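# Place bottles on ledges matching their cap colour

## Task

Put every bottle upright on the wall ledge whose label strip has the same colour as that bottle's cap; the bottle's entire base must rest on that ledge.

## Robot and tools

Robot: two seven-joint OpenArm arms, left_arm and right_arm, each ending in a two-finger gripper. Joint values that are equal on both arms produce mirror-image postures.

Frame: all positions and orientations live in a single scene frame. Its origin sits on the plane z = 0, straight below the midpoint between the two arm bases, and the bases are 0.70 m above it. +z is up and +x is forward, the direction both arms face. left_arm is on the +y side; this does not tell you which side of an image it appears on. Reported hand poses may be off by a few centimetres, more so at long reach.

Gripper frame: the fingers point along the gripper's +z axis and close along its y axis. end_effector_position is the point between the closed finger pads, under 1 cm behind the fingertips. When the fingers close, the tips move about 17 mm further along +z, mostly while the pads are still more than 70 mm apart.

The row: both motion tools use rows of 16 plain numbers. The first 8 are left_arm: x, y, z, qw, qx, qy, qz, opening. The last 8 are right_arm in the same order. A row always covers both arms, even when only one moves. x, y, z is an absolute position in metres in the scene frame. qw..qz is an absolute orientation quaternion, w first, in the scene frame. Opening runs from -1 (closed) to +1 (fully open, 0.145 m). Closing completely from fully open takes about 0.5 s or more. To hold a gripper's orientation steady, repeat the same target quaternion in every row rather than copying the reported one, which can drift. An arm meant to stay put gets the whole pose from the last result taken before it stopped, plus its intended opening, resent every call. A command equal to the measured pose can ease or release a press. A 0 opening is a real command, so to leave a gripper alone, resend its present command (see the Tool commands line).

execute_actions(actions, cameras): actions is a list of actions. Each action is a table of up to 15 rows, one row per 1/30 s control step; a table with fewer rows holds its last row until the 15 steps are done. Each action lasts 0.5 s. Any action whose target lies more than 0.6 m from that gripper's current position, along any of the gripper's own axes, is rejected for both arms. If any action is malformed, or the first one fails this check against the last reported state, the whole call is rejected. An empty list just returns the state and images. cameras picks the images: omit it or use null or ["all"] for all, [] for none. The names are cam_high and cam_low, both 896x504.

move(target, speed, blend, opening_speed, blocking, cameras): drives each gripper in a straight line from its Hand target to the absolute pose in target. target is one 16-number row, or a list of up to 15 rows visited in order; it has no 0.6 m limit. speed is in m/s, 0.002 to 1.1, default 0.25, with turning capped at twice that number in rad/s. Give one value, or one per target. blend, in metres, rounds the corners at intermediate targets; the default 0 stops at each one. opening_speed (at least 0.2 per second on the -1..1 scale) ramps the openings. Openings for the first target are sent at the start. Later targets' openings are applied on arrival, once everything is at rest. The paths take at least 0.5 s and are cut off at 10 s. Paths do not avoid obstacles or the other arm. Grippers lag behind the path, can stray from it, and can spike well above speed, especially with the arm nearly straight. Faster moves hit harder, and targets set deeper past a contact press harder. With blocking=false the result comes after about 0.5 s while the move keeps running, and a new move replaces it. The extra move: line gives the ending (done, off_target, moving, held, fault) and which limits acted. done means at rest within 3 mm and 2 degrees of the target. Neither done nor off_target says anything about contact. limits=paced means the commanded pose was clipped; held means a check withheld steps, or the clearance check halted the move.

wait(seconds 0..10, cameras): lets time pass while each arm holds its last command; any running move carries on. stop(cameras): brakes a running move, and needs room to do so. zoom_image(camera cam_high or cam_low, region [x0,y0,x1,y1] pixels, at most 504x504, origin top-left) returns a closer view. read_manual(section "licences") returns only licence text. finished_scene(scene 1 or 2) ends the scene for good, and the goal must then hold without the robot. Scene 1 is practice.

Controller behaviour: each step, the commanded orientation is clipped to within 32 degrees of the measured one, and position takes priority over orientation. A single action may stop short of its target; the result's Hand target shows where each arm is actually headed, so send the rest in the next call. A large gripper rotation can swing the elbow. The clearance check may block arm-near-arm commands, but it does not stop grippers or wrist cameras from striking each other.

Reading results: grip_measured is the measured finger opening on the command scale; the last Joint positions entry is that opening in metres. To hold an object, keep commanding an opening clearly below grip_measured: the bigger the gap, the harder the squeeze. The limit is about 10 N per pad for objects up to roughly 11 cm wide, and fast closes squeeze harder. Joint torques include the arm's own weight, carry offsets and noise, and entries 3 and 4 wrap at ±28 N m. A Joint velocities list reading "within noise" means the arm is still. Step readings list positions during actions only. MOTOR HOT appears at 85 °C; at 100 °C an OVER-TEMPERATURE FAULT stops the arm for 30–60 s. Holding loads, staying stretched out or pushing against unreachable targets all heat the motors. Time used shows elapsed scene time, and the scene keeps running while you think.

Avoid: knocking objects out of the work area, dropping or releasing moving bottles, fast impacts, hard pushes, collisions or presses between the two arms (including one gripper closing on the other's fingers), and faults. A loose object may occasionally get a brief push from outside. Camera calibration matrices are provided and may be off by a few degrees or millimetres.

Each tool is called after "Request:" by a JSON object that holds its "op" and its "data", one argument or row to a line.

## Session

Request:
{"op": "zoom_image", "data": {
  "camera": "cam_high",
  "region": [420, 190, 680, 420]
}}

Request:
{"op": "zoom_image", "data": {
  "camera": "cam_low",
  "region": [330, 120, 620, 400]
}}

There is no camera image to zoom into. zoom_image works after the next result that has camera images. Camera images come with the result of a call that names cameras in "cameras".

There is no camera image to zoom into. zoom_image works after the next result that has camera images. Camera images come with the result of a call that names cameras in "cameras".

Request:
{"op": "move", "data": {
  "target": [0.24,0.16,0.5,0,0.7071,0,0.7071,0.2,0.24,-0.16,0.5,0,0.7071,0,0.7071,0.2],
  "speed": 0.4
}}

Request:
{"op": "zoom_image", "data": {
  "camera": "cam_high",
  "region": [430, 190, 680, 420]
}}

Request:
{"op": "zoom_image", "data": {
  "camera": "cam_low",
  "region": [330, 120, 620, 400]
}}

Scene clock: 3.13 s.
left_arm: end_effector_position=(+0.2400, +0.1605, +0.5024) grip_measured=+0.20 end_effector_quat_wxyz=(-0.001, +0.705, +0.001, +0.709) | right_arm: end_effector_position=(+0.2400, -0.1589, +0.4999) grip_measured=+0.20 end_effector_quat_wxyz=(-0.001, +0.706, +0.002, +0.708)
Joint positions: left_arm=[-0.638 0.422 -0.219 2.138 0.193 -0.162 -0.406 0.09] | right_arm=[-0.677 0.104 -0.026 2.129 0.064 -0.125 -0.074 0.09]
Joint velocities: within noise
Joint torques (N m): left_arm=[0.57 1.28 -0.18 4.04 -0.03 -0.67 0.16] | right_arm=[-0.22 0.12 0.53 4.79 0.15 -0.31 -0.05]
Motor temperatures (°C): left_arm=[21 21 22 21 21 23 21] | right_arm=[20 22 22 19 20 19 21]
Hand target: left_arm +0.2400, +0.1600, +0.5001; +0.000, +0.707, +0.000, +0.707 | right_arm +0.2400, -0.1600, +0.5001; +0.000, +0.707, +0.000, +0.707
Off the commanded pose: left_arm 0.002 m, 0 deg | right_arm 0.001 m, 0 deg.
move: done

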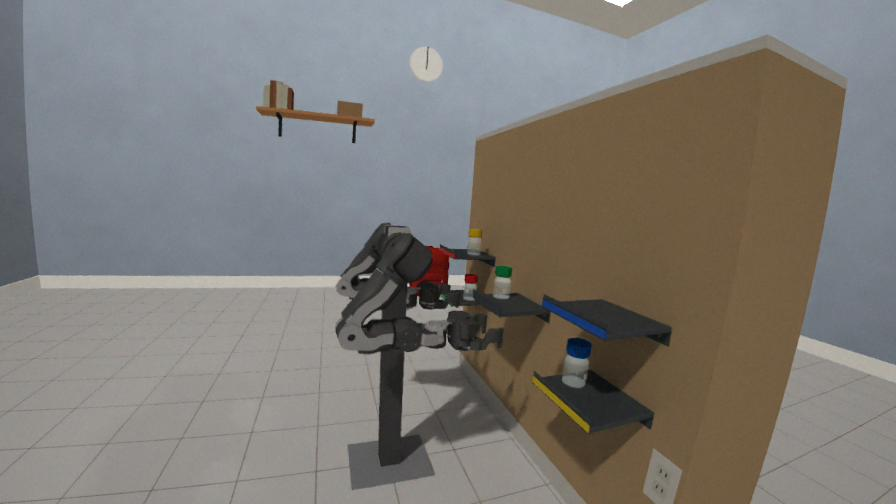

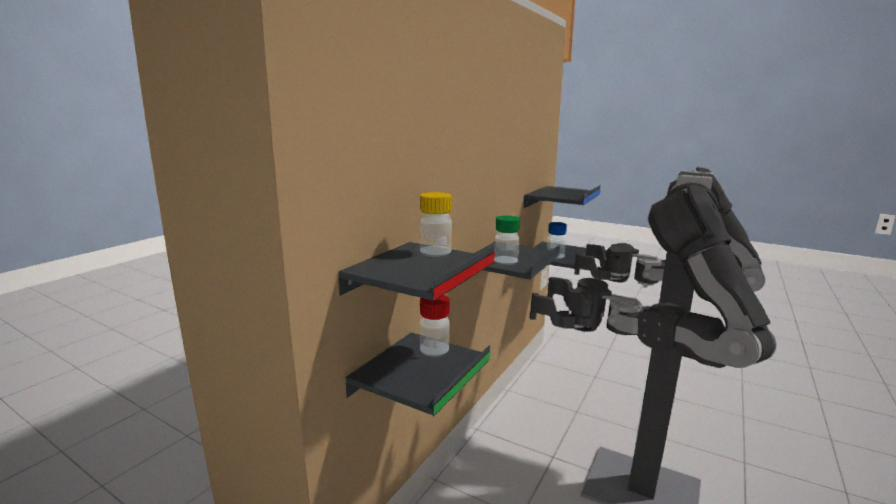

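Scaled by 2.016 from the camera's 896x504 image, which has a finer 1280x720 frame.

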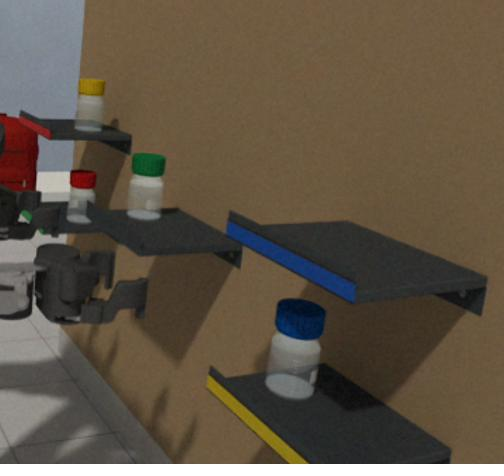

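Scaled by 1.738 from the camera's 896x504 image, which has a finer 1280x720 frame.

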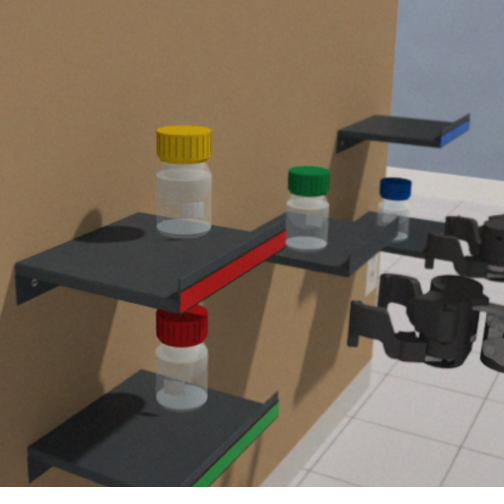

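Request:
{"op": "move", "data": {
  "target": [
    [0.25,0.29,0.63,-0.0616,0.7044,0.0616,0.7044,0.2,0.25,-0.31,0.49,0.0616,0.7044,-0.0616,0.7044,0.2],
    [0.28,0.313,0.69,-0.0616,0.7044,0.0616,0.7044,0.2,0.283,-0.323,0.49,0.0616,0.7044,-0.0616,0.7044,0.2],
    [0.394,0.333,0.688,-0.0616,0.7044,0.0616,0.7044,0.2,0.384,-0.341,0.489,0.0616,0.7044,-0.0616,0.7044,0.2]
  ],
  "speed": [0.3,0.2,0.15],
  "blend": [0.03,0.01,0]
}}

Request:
{"op": "zoom_image", "data": {
  "camera": "cam_high",
  "region": [430, 190, 680, 420]
}}

Request:
{"op": "zoom_image", "data": {
  "camera": "cam_low",
  "region": [370, 160, 580, 300]
}}

Scene clock: 42.37 s.
left_arm: end_effector_position=(+0.3941, +0.3325, +0.6893) grip_measured=+0.20 end_effector_quat_wxyz=(-0.061, +0.703, +0.060, +0.707) | right_arm: end_effector_position=(+0.3840, -0.3423, +0.4905) grip_measured=+0.20 end_effector_quat_wxyz=(+0.063, +0.703, -0.065, +0.705)
Joint positions: left_arm=[-1.352 1.703 1.291 1.759 1.584 -0.072 -0.486 0.09] | right_arm=[0.078 0.488 0.173 1.328 0.469 -0.062 0.082 0.09]
Joint velocities: within noise
Joint torques (N m): left_arm=[5.1 1.7 4 0.17 -0.05 -0.49 -0.02] | right_arm=[3.92 5.26 1.17 3.48 0.11 -0.52 0.15]
Motor temperatures (°C): left_arm=[21 21 22 22 21 24 21] | right_arm=[20 22 21 21 20 20 21]
Hand target: left_arm +0.3940, +0.3331, +0.6881; -0.062, +0.704, +0.061, +0.705 | right_arm +0.3840, -0.3410, +0.4889; +0.062, +0.705, -0.062, +0.704
Off the commanded pose: left_arm 0.001 m, 0 deg | right_arm 0.002 m, 0 deg.
joint sent to its limit (left arm) — joint 5 (forearm roll), upper limit. The joint targets still meet the commanded pose.
move: done

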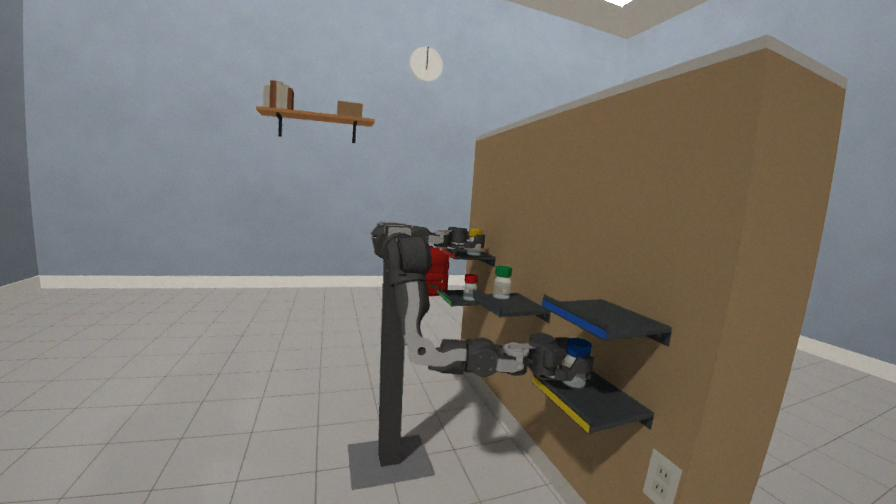

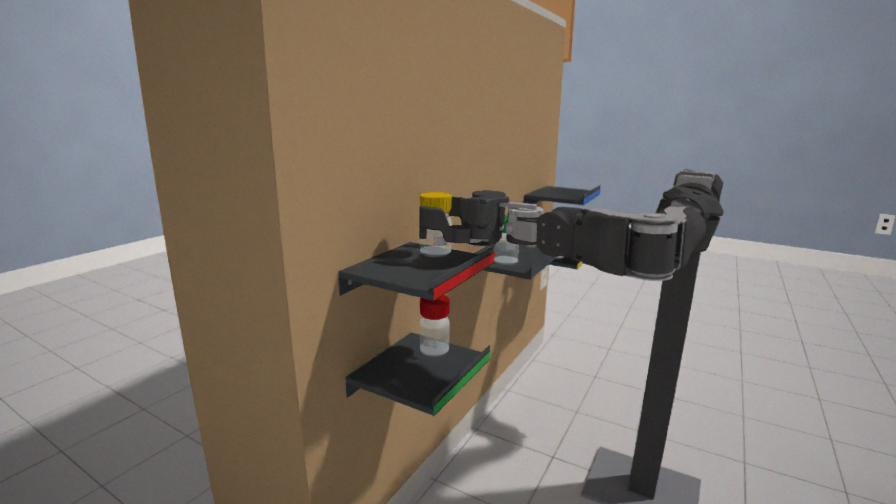

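Scaled by 2.016 from the camera's 896x504 image, which has a finer 1280x720 frame.

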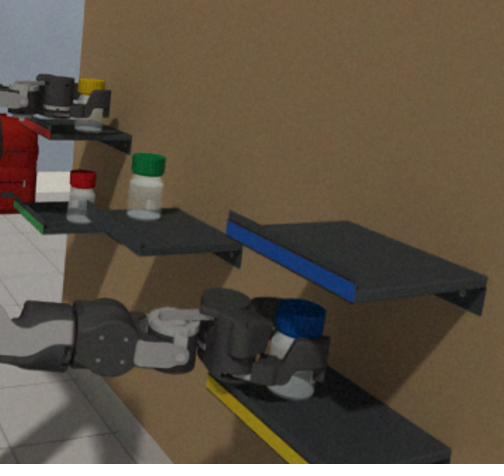

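Scaled by 2.400 from the camera's 896x504 image, which has a finer 1280x720 frame.

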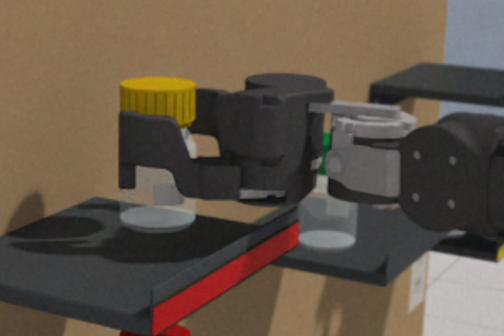

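Request:
{"op": "move", "data": {
  "target": [
    [0.394,0.333,0.688,-0.0616,0.7044,0.0616,0.7044,0.2,0.384,-0.341,0.489,0.0616,0.7044,-0.0616,0.7044,-0.8],
    [0.35,0.326,0.689,-0.0616,0.7044,0.0616,0.7044,0.2,0.384,-0.341,0.528,0.0616,0.7044,-0.0616,0.7044,-0.8],
    [0.26,0.31,0.68,-0.0616,0.7044,0.0616,0.7044,0.2,0.265,-0.3,0.53,0.0616,0.7044,-0.0616,0.7044,-0.8],
    [0.14,0.38,0.42,-0.219,0.825,-0.507,0.121,0.2,0.245,-0.27,0.62,0.0339,0.6287,-0.0274,0.7763,-0.8],
    [0.11,0.36,0.22,-0.219,0.825,-0.507,0.121,0.2,0.26,-0.29,0.72,0.0661,0.6269,-0.0535,0.7744,-0.8]
  ],
  "speed": [0.1,0.15,0.3,0.4,0.4],
  "opening_speed": 2,
  "blend": [0,0.005,0.02,0.03,0]
}}

Scene clock: 66.37 s.
left_arm: end_effector_position=(+0.1107, +0.3605, +0.2205) grip_measured=+0.20 end_effector_quat_wxyz=(-0.219, +0.825, -0.506, +0.120) | right_arm: end_effector_position=(+0.2605, -0.2887, +0.7187) grip_measured=-0.33 end_effector_quat_wxyz=(+0.065, +0.630, -0.051, +0.773)
Joint positions: left_arm=[-0.432 0.708 -0.32 1.06 -0.419 0.162 0.043 0.09] | right_arm=[-0.204 0.619 0.746 2.439 0.949 0.671 -0.241 0.051]
Joint velocities: within noise
Joint torques (N m): left_arm=[0.01 4.81 0.84 1.52 0.02 -0.12 -0.22] | right_arm=[2.1 3.92 2.06 1.84 -0.03 -0.52 -0.12]
Motor temperatures (°C): left_arm=[22 21 24 21 21 24 21] | right_arm=[20 23 22 21 20 20 21]
Hand target: left_arm +0.1101, +0.3600, +0.2200; -0.219, +0.825, -0.507, +0.121 | right_arm +0.2600, -0.2900, +0.7199; +0.066, +0.627, -0.053, +0.774
Off the commanded pose: left_arm 0.001 m, 0 deg | right_arm 0.002 m, 1 deg.
move: done

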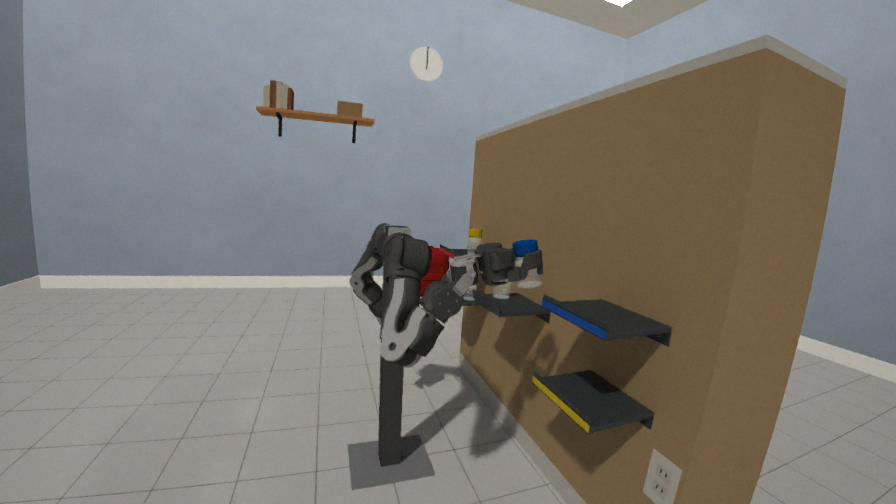

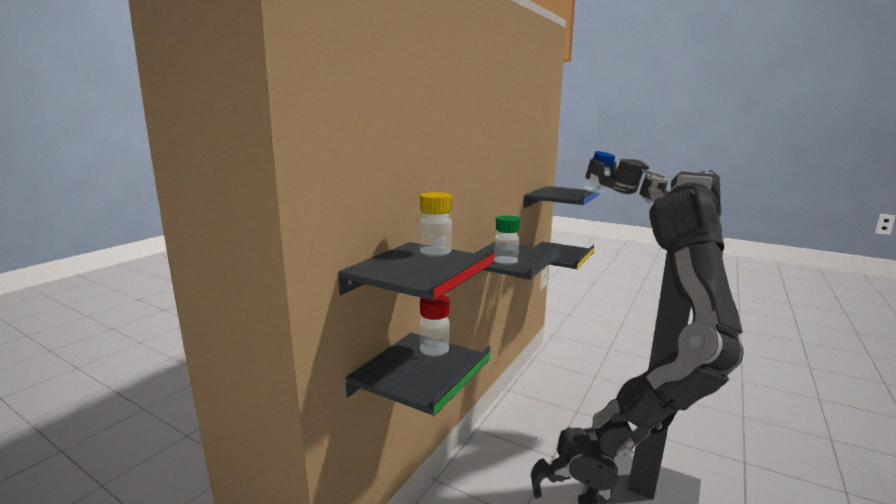

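Request:
{"op": "move", "data": {
  "target": [
    [0.2,0.25,0.3,0,0.924,0,0.383,0.2,0.30,-0.325,0.728,0.131,0.6461,-0.1139,0.7433,-0.8],
    [0.25,0.15,0.48,0,0.7071,0,0.7071,0.2,0.38,-0.39,0.728,0.131,0.6461,-0.1139,0.7433,-0.8],
    [0.25,0.18,0.58,0,0.6556,0,0.7548,0.2,0.38,-0.39,0.70,0.1228,0.6964,-0.1228,0.6964,-0.8],
    [0.265,0.3,0.695,-0.0678,0.6269,0.0549,0.7741,0.2,0.38,-0.39,0.683,0.1228,0.6964,-0.1228,0.6964,-0.8]
  ],
  "speed": [0.3,0.35,0.3,0.2],
  "blend": [0.02,0.01,0,0]
}}

Request:
{"op": "zoom_image", "data": {
  "camera": "cam_high",
  "region": [520, 220, 680, 350]
}}

Scene clock: 86.43 s.
left_arm: end_effector_position=(+0.2643, +0.2990, +0.6977) grip_measured=+0.20 end_effector_quat_wxyz=(-0.070, +0.624, +0.051, +0.777) | right_arm: end_effector_position=(+0.3804, -0.3896, +0.6828) grip_measured=-0.33 end_effector_quat_wxyz=(+0.123, +0.697, -0.122, +0.695)
Joint positions: left_arm=[-0.14 0.407 0.74 2.375 0.647 0.655 0.05 0.09] | right_arm=[0.337 0.889 0.215 1.685 0.876 0.579 -0.294 0.051]
Joint velocities: within noise
Joint torques (N m): left_arm=[2.15 3.05 0.39 2.36 0.19 -0.49 0] | right_arm=[3.92 6.03 3.73 2.73 -0.03 -0.53 0.01]
Motor temperatures (°C): left_arm=[21 22 23 22 21 24 21] | right_arm=[20 23 22 20 20 20 21]
Hand target: left_arm +0.2650, +0.3000, +0.6950; -0.068, +0.627, +0.055, +0.774 | right_arm +0.3800, -0.3900, +0.6829; +0.123, +0.696, -0.123, +0.696
Off the commanded pose: left_arm 0.003 m, 1 deg | right_arm 0.001 m, 0 deg.
move: done

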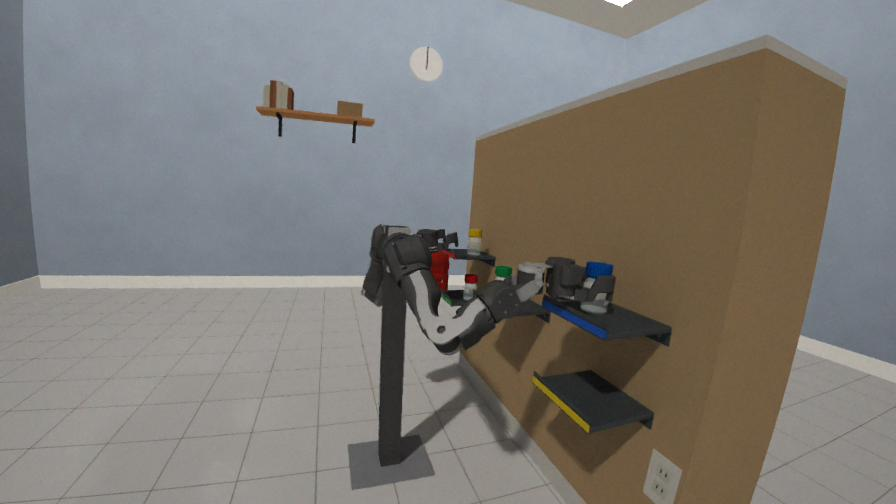

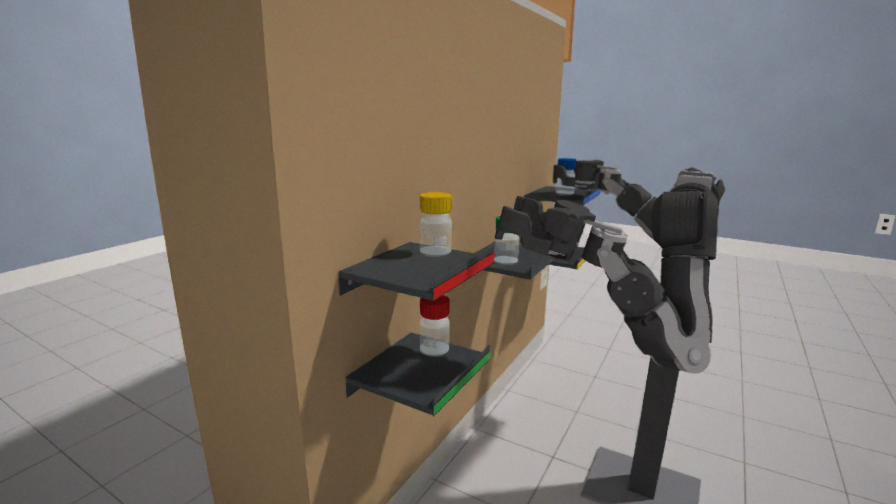

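Scaled by 3.150 from the camera's 896x504 image, which has a finer 1280x720 frame.

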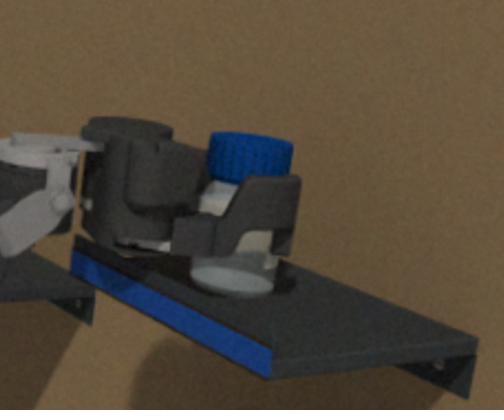

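Request:
{"op": "move", "data": {
  "target": [
    [0.35,0.325,0.693,-0.0616,0.7044,0.0616,0.7044,0.2,0.38,-0.39,0.674,0.1228,0.6964,-0.1228,0.6964,-0.8],
    [0.394,0.333,0.69,-0.0616,0.7044,0.0616,0.7044,0.2,0.38,-0.39,0.672,0.1228,0.6964,-0.1228,0.6964,-0.8]
  ],
  "speed": 0.1
}}

Request:
{"op": "zoom_image", "data": {
  "camera": "cam_high",
  "region": [550, 240, 650, 340]
}}

Request:
{"op": "zoom_image", "data": {
  "camera": "cam_low",
  "region": [370, 130, 610, 300]
}}

Scene clock: 97.23 s.
left_arm: end_effector_position=(+0.3934, +0.3335, +0.6912) grip_measured=+0.20 end_effector_quat_wxyz=(-0.062, +0.703, +0.064, +0.706) | right_arm: end_effector_position=(+0.3794, -0.3896, +0.6818) grip_measured=-0.33 end_effector_quat_wxyz=(+0.124, +0.683, -0.121, +0.709)
Joint positions: left_arm=[0.432 0.769 0.176 1.762 0.795 0.687 -0.192 0.09] | right_arm=[0.3 0.893 0.215 1.687 0.876 0.504 -0.294 0.051]
Joint velocities: within noise
Joint torques (N m): left_arm=[6.5 5.53 1.14 2.77 0.01 -0.69 0.23] | right_arm=[2.41 5.84 2.17 1.81 0.16 0.17 -0.14]
Motor temperatures (°C): left_arm=[21 22 23 21 21 24 21] | right_arm=[21 23 22 20 20 20 21]
Hand target: left_arm +0.3940, +0.3330, +0.6899; -0.062, +0.705, +0.062, +0.704 | right_arm +0.3799, -0.3899, +0.6720; +0.123, +0.696, -0.123, +0.696
Off the commanded pose: left_arm 0.001 m, 0 deg | right_arm 0.010 m, 2 deg.
move: off_target (right_arm)

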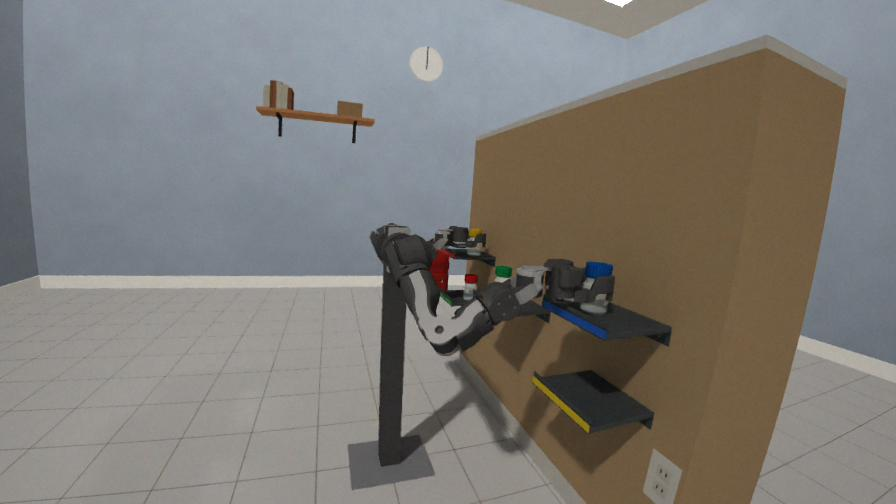

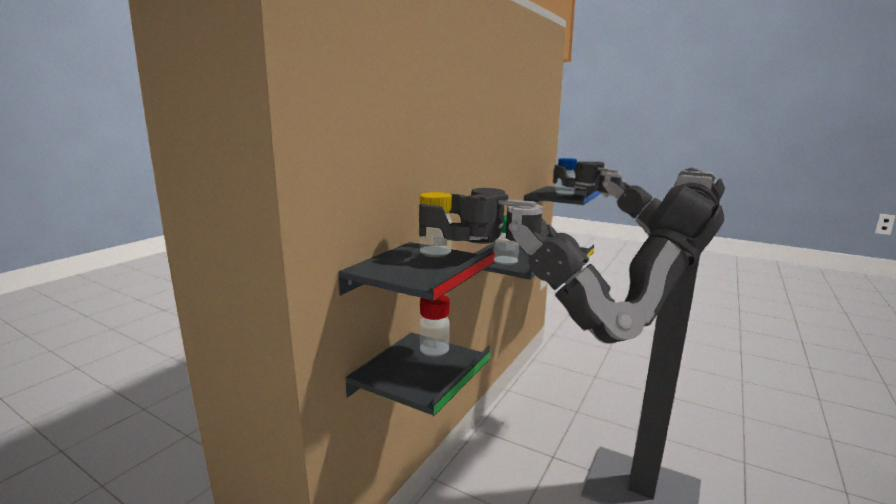

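Scaled by 5.040 from the camera's 896x504 image, which has a finer 1280x720 frame.

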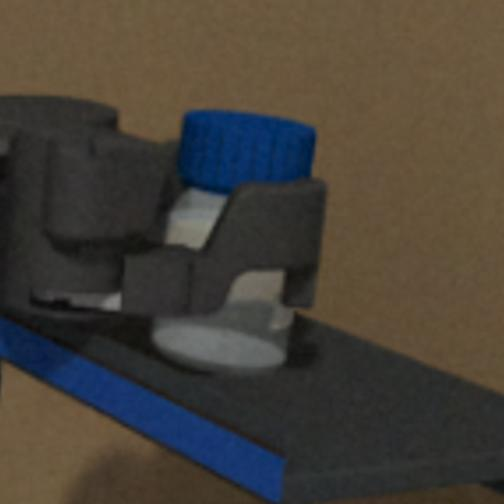

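Scaled by 2.100 from the camera's 896x504 image, which has a finer 1280x720 frame.

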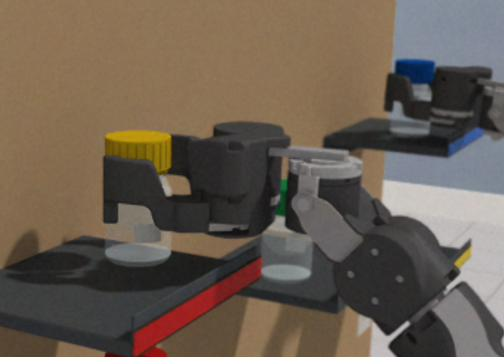

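Request:
{"op": "move", "data": {
  "target": [
    [0.394,0.333,0.69,-0.0616,0.7044,0.0616,0.7044,-0.8,0.38,-0.39,0.681,0.1228,0.6964,-0.1228,0.6964,0.35],
    [0.394,0.333,0.732,-0.0616,0.7044,0.0616,0.7044,-0.8,0.328,-0.371,0.688,0.1228,0.6964,-0.1228,0.6964,0.35],
    [0.28,0.28,0.725,-0.0338,0.6555,0.0285,0.7538,-0.8,0.25,-0.32,0.66,0.1228,0.6964,-0.1228,0.6964,0.2],
    [0.26,0.13,0.66,0,0.6556,0,0.7548,-0.8,0.24,-0.27,0.48,0,0.7071,0,0.7071,0.1]
  ],
  "speed": [0.1,0.13,0.22,0.25],
  "opening_speed": 2,
  "blend": [0,0.005,0.03,0]
}}

Request:
{"op": "zoom_image", "data": {
  "camera": "cam_high",
  "region": [520, 220, 680, 350]
}}

Scene clock: 116.77 s.
left_arm: end_effector_position=(+0.2608, +0.1297, +0.6581) grip_measured=-0.27 end_effector_quat_wxyz=(-0.025, +0.560, +0.028, +0.827) | right_arm: end_effector_position=(+0.2400, -0.2717, +0.4798) grip_measured=+0.10 end_effector_quat_wxyz=(+0.002, +0.708, -0.004, +0.706)
Joint positions: left_arm=[-0.346 0.001 -0.258 2.431 -0.182 0.151 -0.242 0.056] | right_arm=[-0.687 0.399 0.304 1.877 0.52 -0.278 0.144 0.083]
Joint velocities: within noise
Joint torques (N m): left_arm=[2.2 -0.88 -1.02 4.97 -0.09 -0.73 0] | right_arm=[-0.22 3.26 1.43 3.92 0.17 -0.53 0.14]
Motor temperatures (°C): left_arm=[23 22 23 22 21 24 21] | right_arm=[20 23 22 20 20 20 21]
Hand target: left_arm +0.2605, +0.1299, +0.6596; -0.026, +0.557, +0.029, +0.829 | right_arm +0.2400, -0.2700, +0.4801; +0.000, +0.707, +0.000, +0.707
Off the commanded pose: left_arm 0.002 m, 14 deg | right_arm 0.002 m, 0 deg.
joint sent to its limit (left arm) — joint 4 (elbow), upper limit, where the elbow is as bent as it goes. The joint targets are off in orientation, not in position.
move: off_target (left_arm); blend cut to 0 m at target 3

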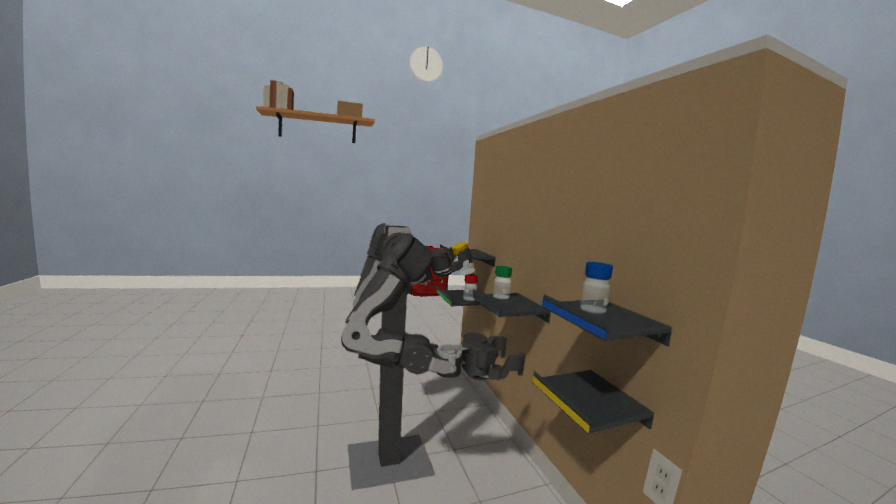

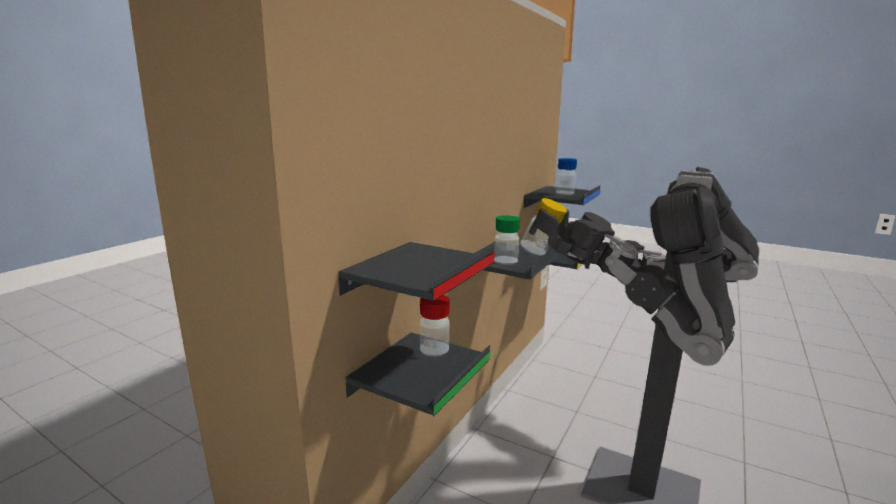

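Scaled by 3.150 from the camera's 896x504 image, which has a finer 1280x720 frame.

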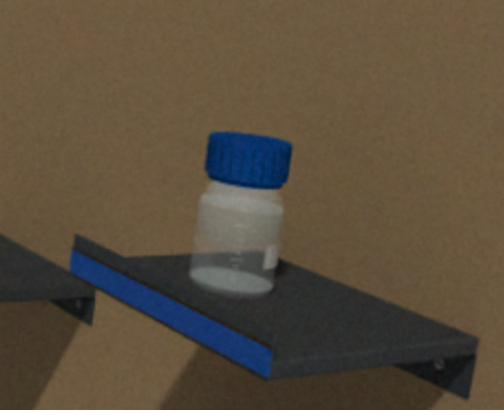

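Request:
{"op": "move", "data": {
  "target": [
    [0.285,-0.025,0.648,0.0923,0.7009,-0.0923,0.7009,-0.8,0.24,-0.27,0.48,0,0.7071,0,0.7071,0.1],
    [0.376,-0.055,0.643,0.0923,0.7009,-0.0923,0.7009,-0.8,0.24,-0.27,0.48,0,0.7071,0,0.7071,0.1],
    [0.376,-0.055,0.6,0.0923,0.7009,-0.0923,0.7009,-0.8,0.24,-0.27,0.48,0,0.7071,0,0.7071,0.1],
    [0.376,-0.055,0.584,0.0923,0.7009,-0.0923,0.7009,-0.8,0.24,-0.27,0.48,0,0.7071,0,0.7071,0.1]
  ],
  "speed": [0.22,0.18,0.1,0.04],
  "blend": [0.015,0.005,0,0]
}}

Request:
{"op": "zoom_image", "data": {
  "camera": "cam_low",
  "region": [470, 170, 620, 290]
}}

Scene clock: 128.83 s.
left_arm: end_effector_position=(+0.3761, -0.0545, +0.5896) grip_measured=-0.27 end_effector_quat_wxyz=(+0.094, +0.697, -0.089, +0.706) | right_arm: end_effector_position=(+0.2400, -0.2717, +0.4798) grip_measured=+0.10 end_effector_quat_wxyz=(+0.002, +0.708, -0.004, +0.706)
Joint positions: left_arm=[0.422 -0.083 -0.771 1.654 0.255 0.42 -0.597 0.056] | right_arm=[-0.687 0.399 0.304 1.877 0.52 -0.278 0.144 0.083]
Joint velocities: within noise
Joint torques (N m): left_arm=[5.55 -2.36 -0.12 3.48 -0.1 -0.6 0.19] | right_arm=[-0.12 3.31 1.48 3.92 0.15 -0.53 0.16]
Motor temperatures (°C): left_arm=[22 22 23 22 21 25 21] | right_arm=[20 23 22 20 20 20 21]
Hand target: left_arm +0.3760, -0.0550, +0.5841; +0.092, +0.701, -0.092, +0.701 | right_arm +0.2400, -0.2700, +0.4801; +0.000, +0.707, +0.000, +0.707
Off the commanded pose: left_arm 0.006 m, 1 deg | right_arm 0.002 m, 0 deg.
move: off_target (left_arm)

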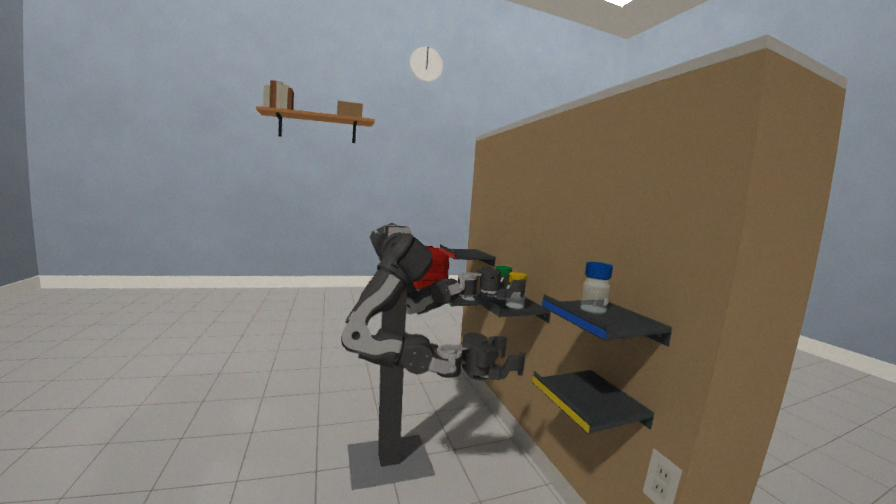

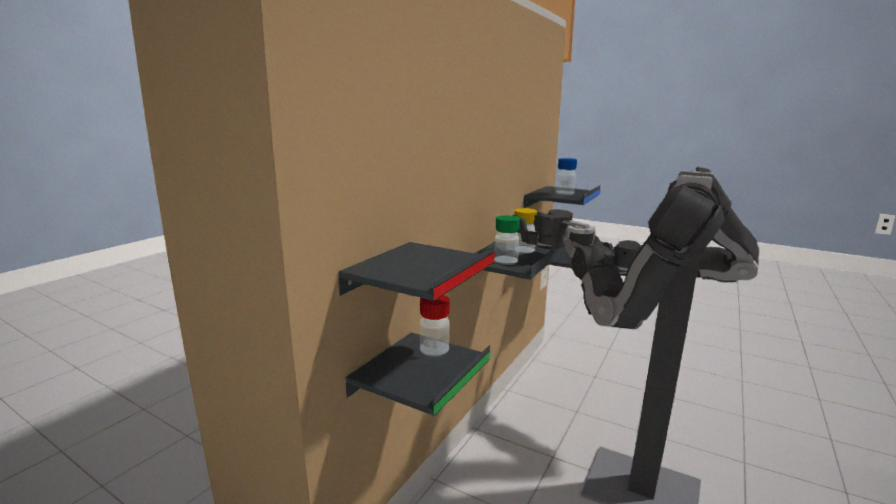

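Scaled by 3.360 from the camera's 896x504 image, which has a finer 1280x720 frame.

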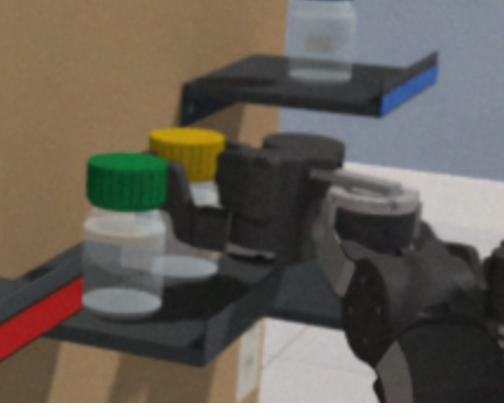

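Request:
{"op": "move", "data": {
  "target": [
    [0.376,-0.055,0.588,0.0923,0.7009,-0.0923,0.7009,0.05,0.24,-0.27,0.48,0,0.7071,0,0.7071,0.05],
    [0.28,-0.029,0.593,0.0923,0.7009,-0.0923,0.7009,0.05,0.24,-0.25,0.48,0,0.7071,0,0.7071,0.05],
    [0.25,0.18,0.5,0,0.7071,0,0.7071,0.05,0.24,-0.2,0.52,0,0.7071,0,0.7071,0.05],
    [0.283,0.317,0.491,-0.0616,0.7044,0.0616,0.7044,0.2,0.275,-0.082,0.594,-0.0923,0.7009,0.0923,0.7009,0.05]
  ],
  "speed": [0.1,0.15,0.3,0.28],
  "opening_speed": 2,
  "blend": [0,0,0.04,0]
}}

Request:
{"op": "zoom_image", "data": {
  "camera": "cam_low",
  "region": [470, 170, 620, 290]
}}

Request:
{"op": "zoom_image", "data": {
  "camera": "cam_high",
  "region": [440, 230, 560, 320]
}}

Scene clock: 150.83 s.
left_arm: end_effector_position=(+0.2835, +0.3177, +0.4925) grip_measured=+0.20 end_effector_quat_wxyz=(-0.064, +0.703, +0.062, +0.706) | right_arm: end_effector_position=(+0.2749, -0.0814, +0.5946) grip_measured=+0.05 end_effector_quat_wxyz=(-0.094, +0.700, +0.093, +0.702)
Joint positions: left_arm=[-0.544 0.944 -0.053 1.781 0.828 -0.455 -0.403 0.09] | right_arm=[-0.273 0.174 -0.279 2.398 0.099 0.509 -0.1 0.079]
Joint velocities: within noise
Joint torques (N m): left_arm=[1.86 4.81 1.73 3.15 0 -0.67 0.23] | right_arm=[1.36 -0.3 0.08 4.03 -0.01 -0.32 -0.11]
Motor temperatures (°C): left_arm=[23 22 22 22 21 24 21] | right_arm=[20 23 22 21 20 20 21]
Hand target: left_arm +0.2830, +0.3170, +0.4910; -0.062, +0.704, +0.062, +0.704 | right_arm +0.2750, -0.0820, +0.5939; -0.092, +0.701, +0.092, +0.701
Off the commanded pose: left_arm 0.002 m, 0 deg | right_arm 0.001 m, 0 deg.
move: done

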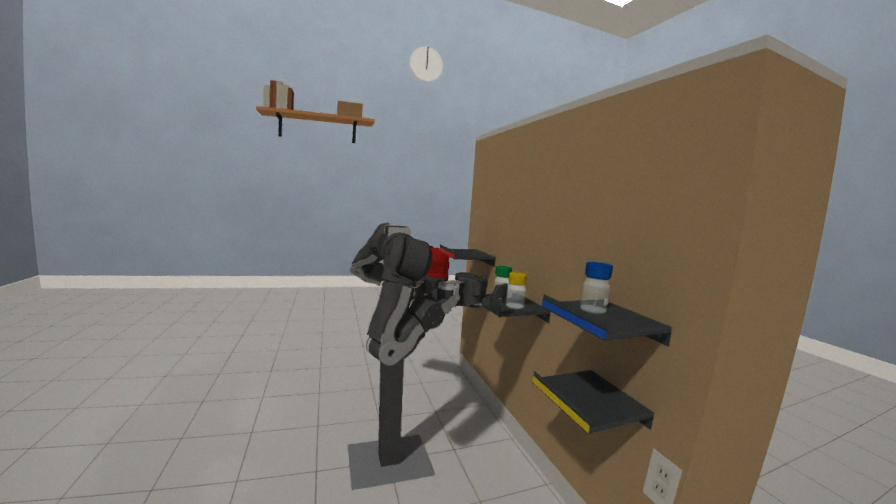

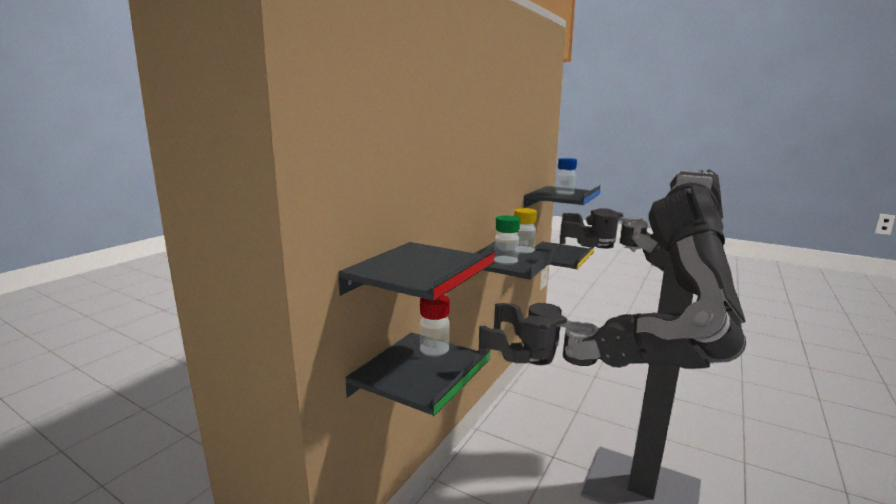

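Scaled by 3.360 from the camera's 896x504 image, which has a finer 1280x720 frame.

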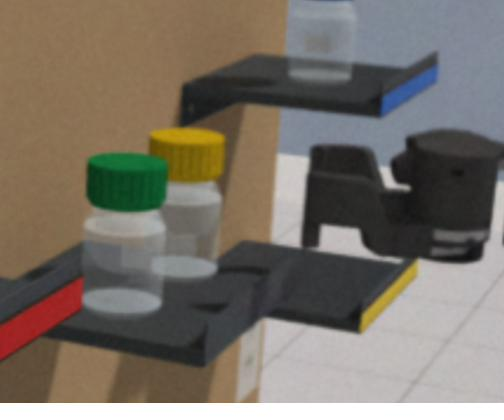

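Scaled by 4.200 from the camera's 896x504 image, which has a finer 1280x720 frame.

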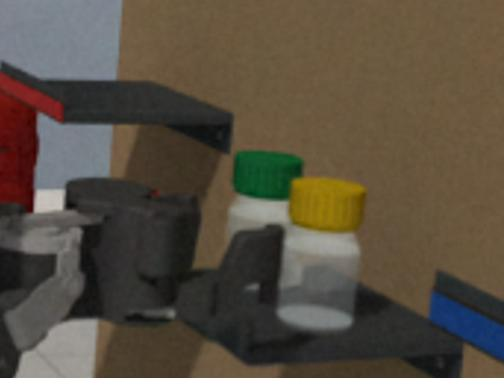

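Request:
{"op": "move", "data": {
  "target": [
    [0.397,0.337,0.49,-0.0616,0.7044,0.0616,0.7044,0.2,0.373,-0.056,0.592,-0.0923,0.7009,0.0923,0.7009,0.05],
    [0.397,0.337,0.49,-0.0616,0.7044,0.0616,0.7044,-0.8,0.373,-0.056,0.592,-0.0923,0.7009,0.0923,0.7009,-0.8],
    [0.397,0.337,0.527,-0.0616,0.7044,0.0616,0.7044,-0.8,0.373,-0.056,0.64,-0.0923,0.7009,0.0923,0.7009,-0.8],
    [0.26,0.3,0.53,-0.0616,0.7044,0.0616,0.7044,-0.8,0.272,-0.1,0.635,-0.0923,0.7009,0.0923,0.7009,-0.8]
  ],
  "speed": [0.17,0.1,0.15,0.22],
  "opening_speed": 2,
  "blend": [0,0,0.005,0]
}}

Scene clock: 168.07 s.
left_arm: end_effector_position=(+0.2598, +0.3007, +0.5272) grip_measured=-0.38 end_effector_quat_wxyz=(-0.063, +0.709, +0.061, +0.700) | right_arm: end_effector_position=(+0.2735, -0.0997, +0.6316) grip_measured=-0.26 end_effector_quat_wxyz=(-0.117, +0.641, +0.102, +0.752)
Joint positions: left_arm=[-0.821 0.985 0.162 2.042 0.831 -0.389 -0.505 0.047] | right_arm=[-0.234 0.35 -0.178 2.438 0.315 0.381 -0.121 0.056]
Joint velocities: within noise
Joint torques (N m): left_arm=[1.41 3.2 2.54 4.51 -0.24 -0.82 0.07] | right_arm=[1.57 1.23 1.47 4.14 0.07 -0.78 0.12]
Motor temperatures (°C): left_arm=[22 22 23 22 21 25 21] | right_arm=[20 23 22 21 20 20 21]
Hand target: left_arm +0.2600, +0.3000, +0.5300; -0.062, +0.704, +0.062, +0.704 | right_arm +0.2729, -0.1000, +0.6345; -0.118, +0.636, +0.102, +0.756
Off the commanded pose: left_arm 0.003 m, 1 deg | right_arm 0.004 m, 9 deg.
joint sent to its limit (right arm) — joint 4 (elbow), upper limit, where the elbow is as bent as it goes. The joint targets are off in orientation, not in position.
move: off_target (right_arm); target 2's new opening was sent with left_arm's hand 0.004 m and 1 deg from that target

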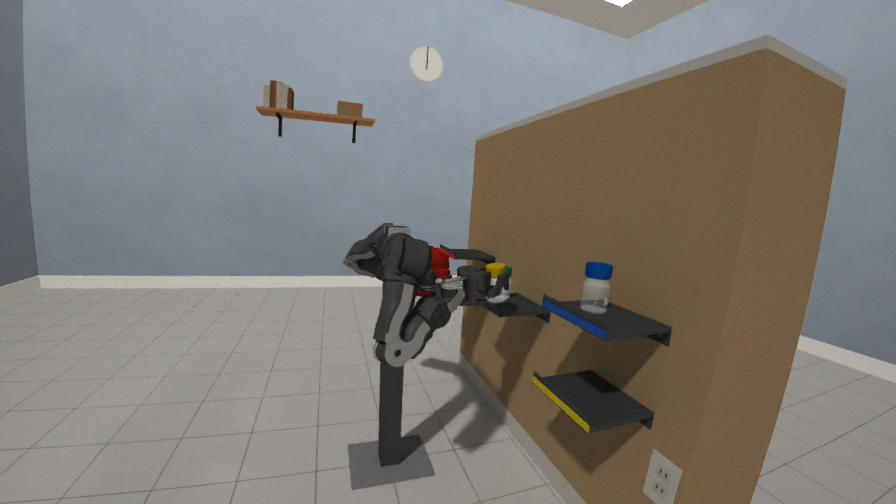

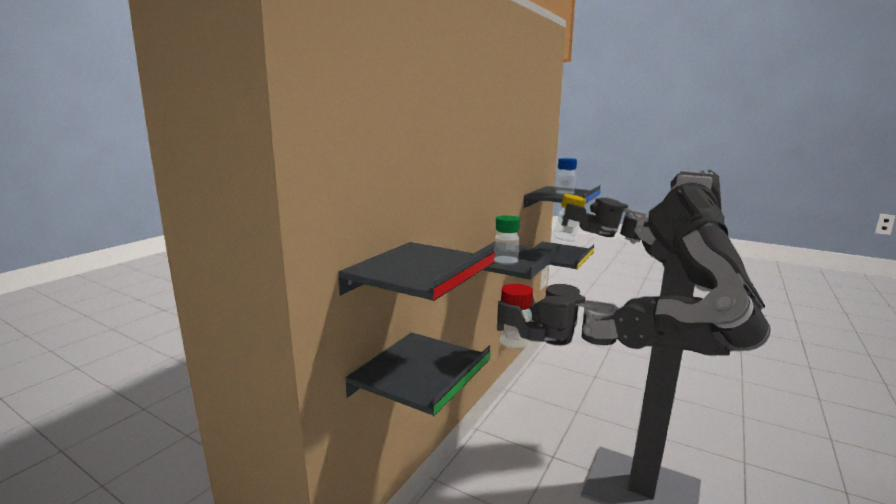

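Request:
{"op": "move", "data": {
  "target": [
    [0.24,0.26,0.6,-0.0339,0.6287,0.0274,0.7763,-0.8,0.25,-0.25,0.55,0,0.7071,0,0.7071,-0.8],
    [0.262,0.295,0.725,-0.0678,0.6269,0.0549,0.7741,-0.8,0.265,-0.335,0.537,0.0616,0.7044,-0.0616,0.7044,-0.8],
    [0.3,0.33,0.733,-0.131,0.6461,0.1139,0.7433,-0.8,0.3,-0.345,0.537,0.0616,0.7044,-0.0616,0.7044,-0.8],
    [0.38,0.395,0.733,-0.131,0.6461,0.1139,0.7433,-0.8,0.378,-0.385,0.537,0.0923,0.7009,-0.0923,0.7009,-0.8]
  ],
  "speed": [0.22,0.22,0.2,0.2],
  "blend": [0.02,0.01,0.01,0]
}}

Scene clock: 184.87 s.
left_arm: end_effector_position=(+0.3800, +0.3953, +0.7329) grip_measured=-0.38 end_effector_quat_wxyz=(-0.133, +0.648, +0.115, +0.741) | right_arm: end_effector_position=(+0.3778, -0.3852, +0.5357) grip_measured=-0.26 end_effector_quat_wxyz=(+0.092, +0.704, -0.094, +0.698)
Joint positions: left_arm=[-0.985 1.65 1.013 1.659 1.55 -0.094 -0.51 0.047] | right_arm=[0.093 0.573 0.294 1.416 0.516 0.123 0.069 0.056]
Joint velocities: within noise
Joint torques (N m): left_arm=[5.21 4.1 3.4 -0.09 -0.16 -0.87 0.19] | right_arm=[4.18 5.63 2.18 3.75 0.11 -0.72 0.08]
Motor temperatures (°C): left_arm=[22 22 23 22 21 25 21] | right_arm=[20 23 22 21 20 21 21]
Hand target: left_arm +0.3800, +0.3950, +0.7330; -0.131, +0.646, +0.114, +0.743 | right_arm +0.3780, -0.3850, +0.5371; +0.092, +0.701, -0.092, +0.701
Off the commanded pose: left_arm 0.000 m, 0 deg | right_arm 0.001 m, 1 deg.
move: done

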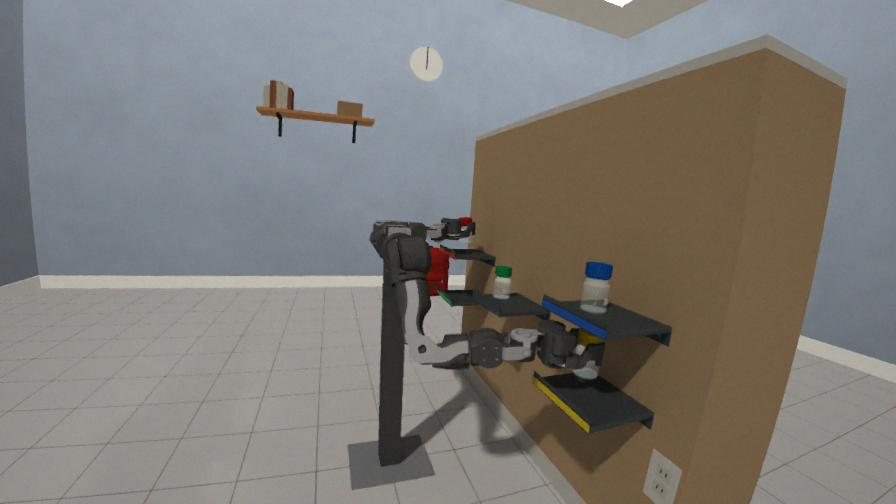

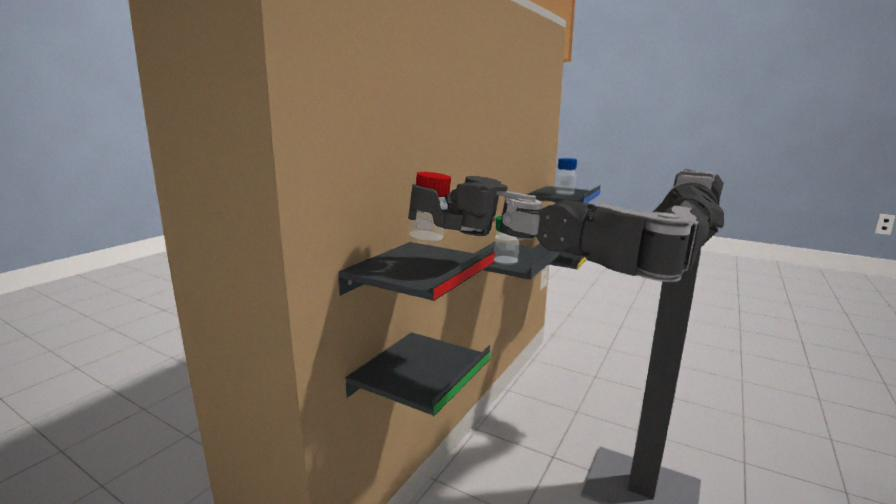

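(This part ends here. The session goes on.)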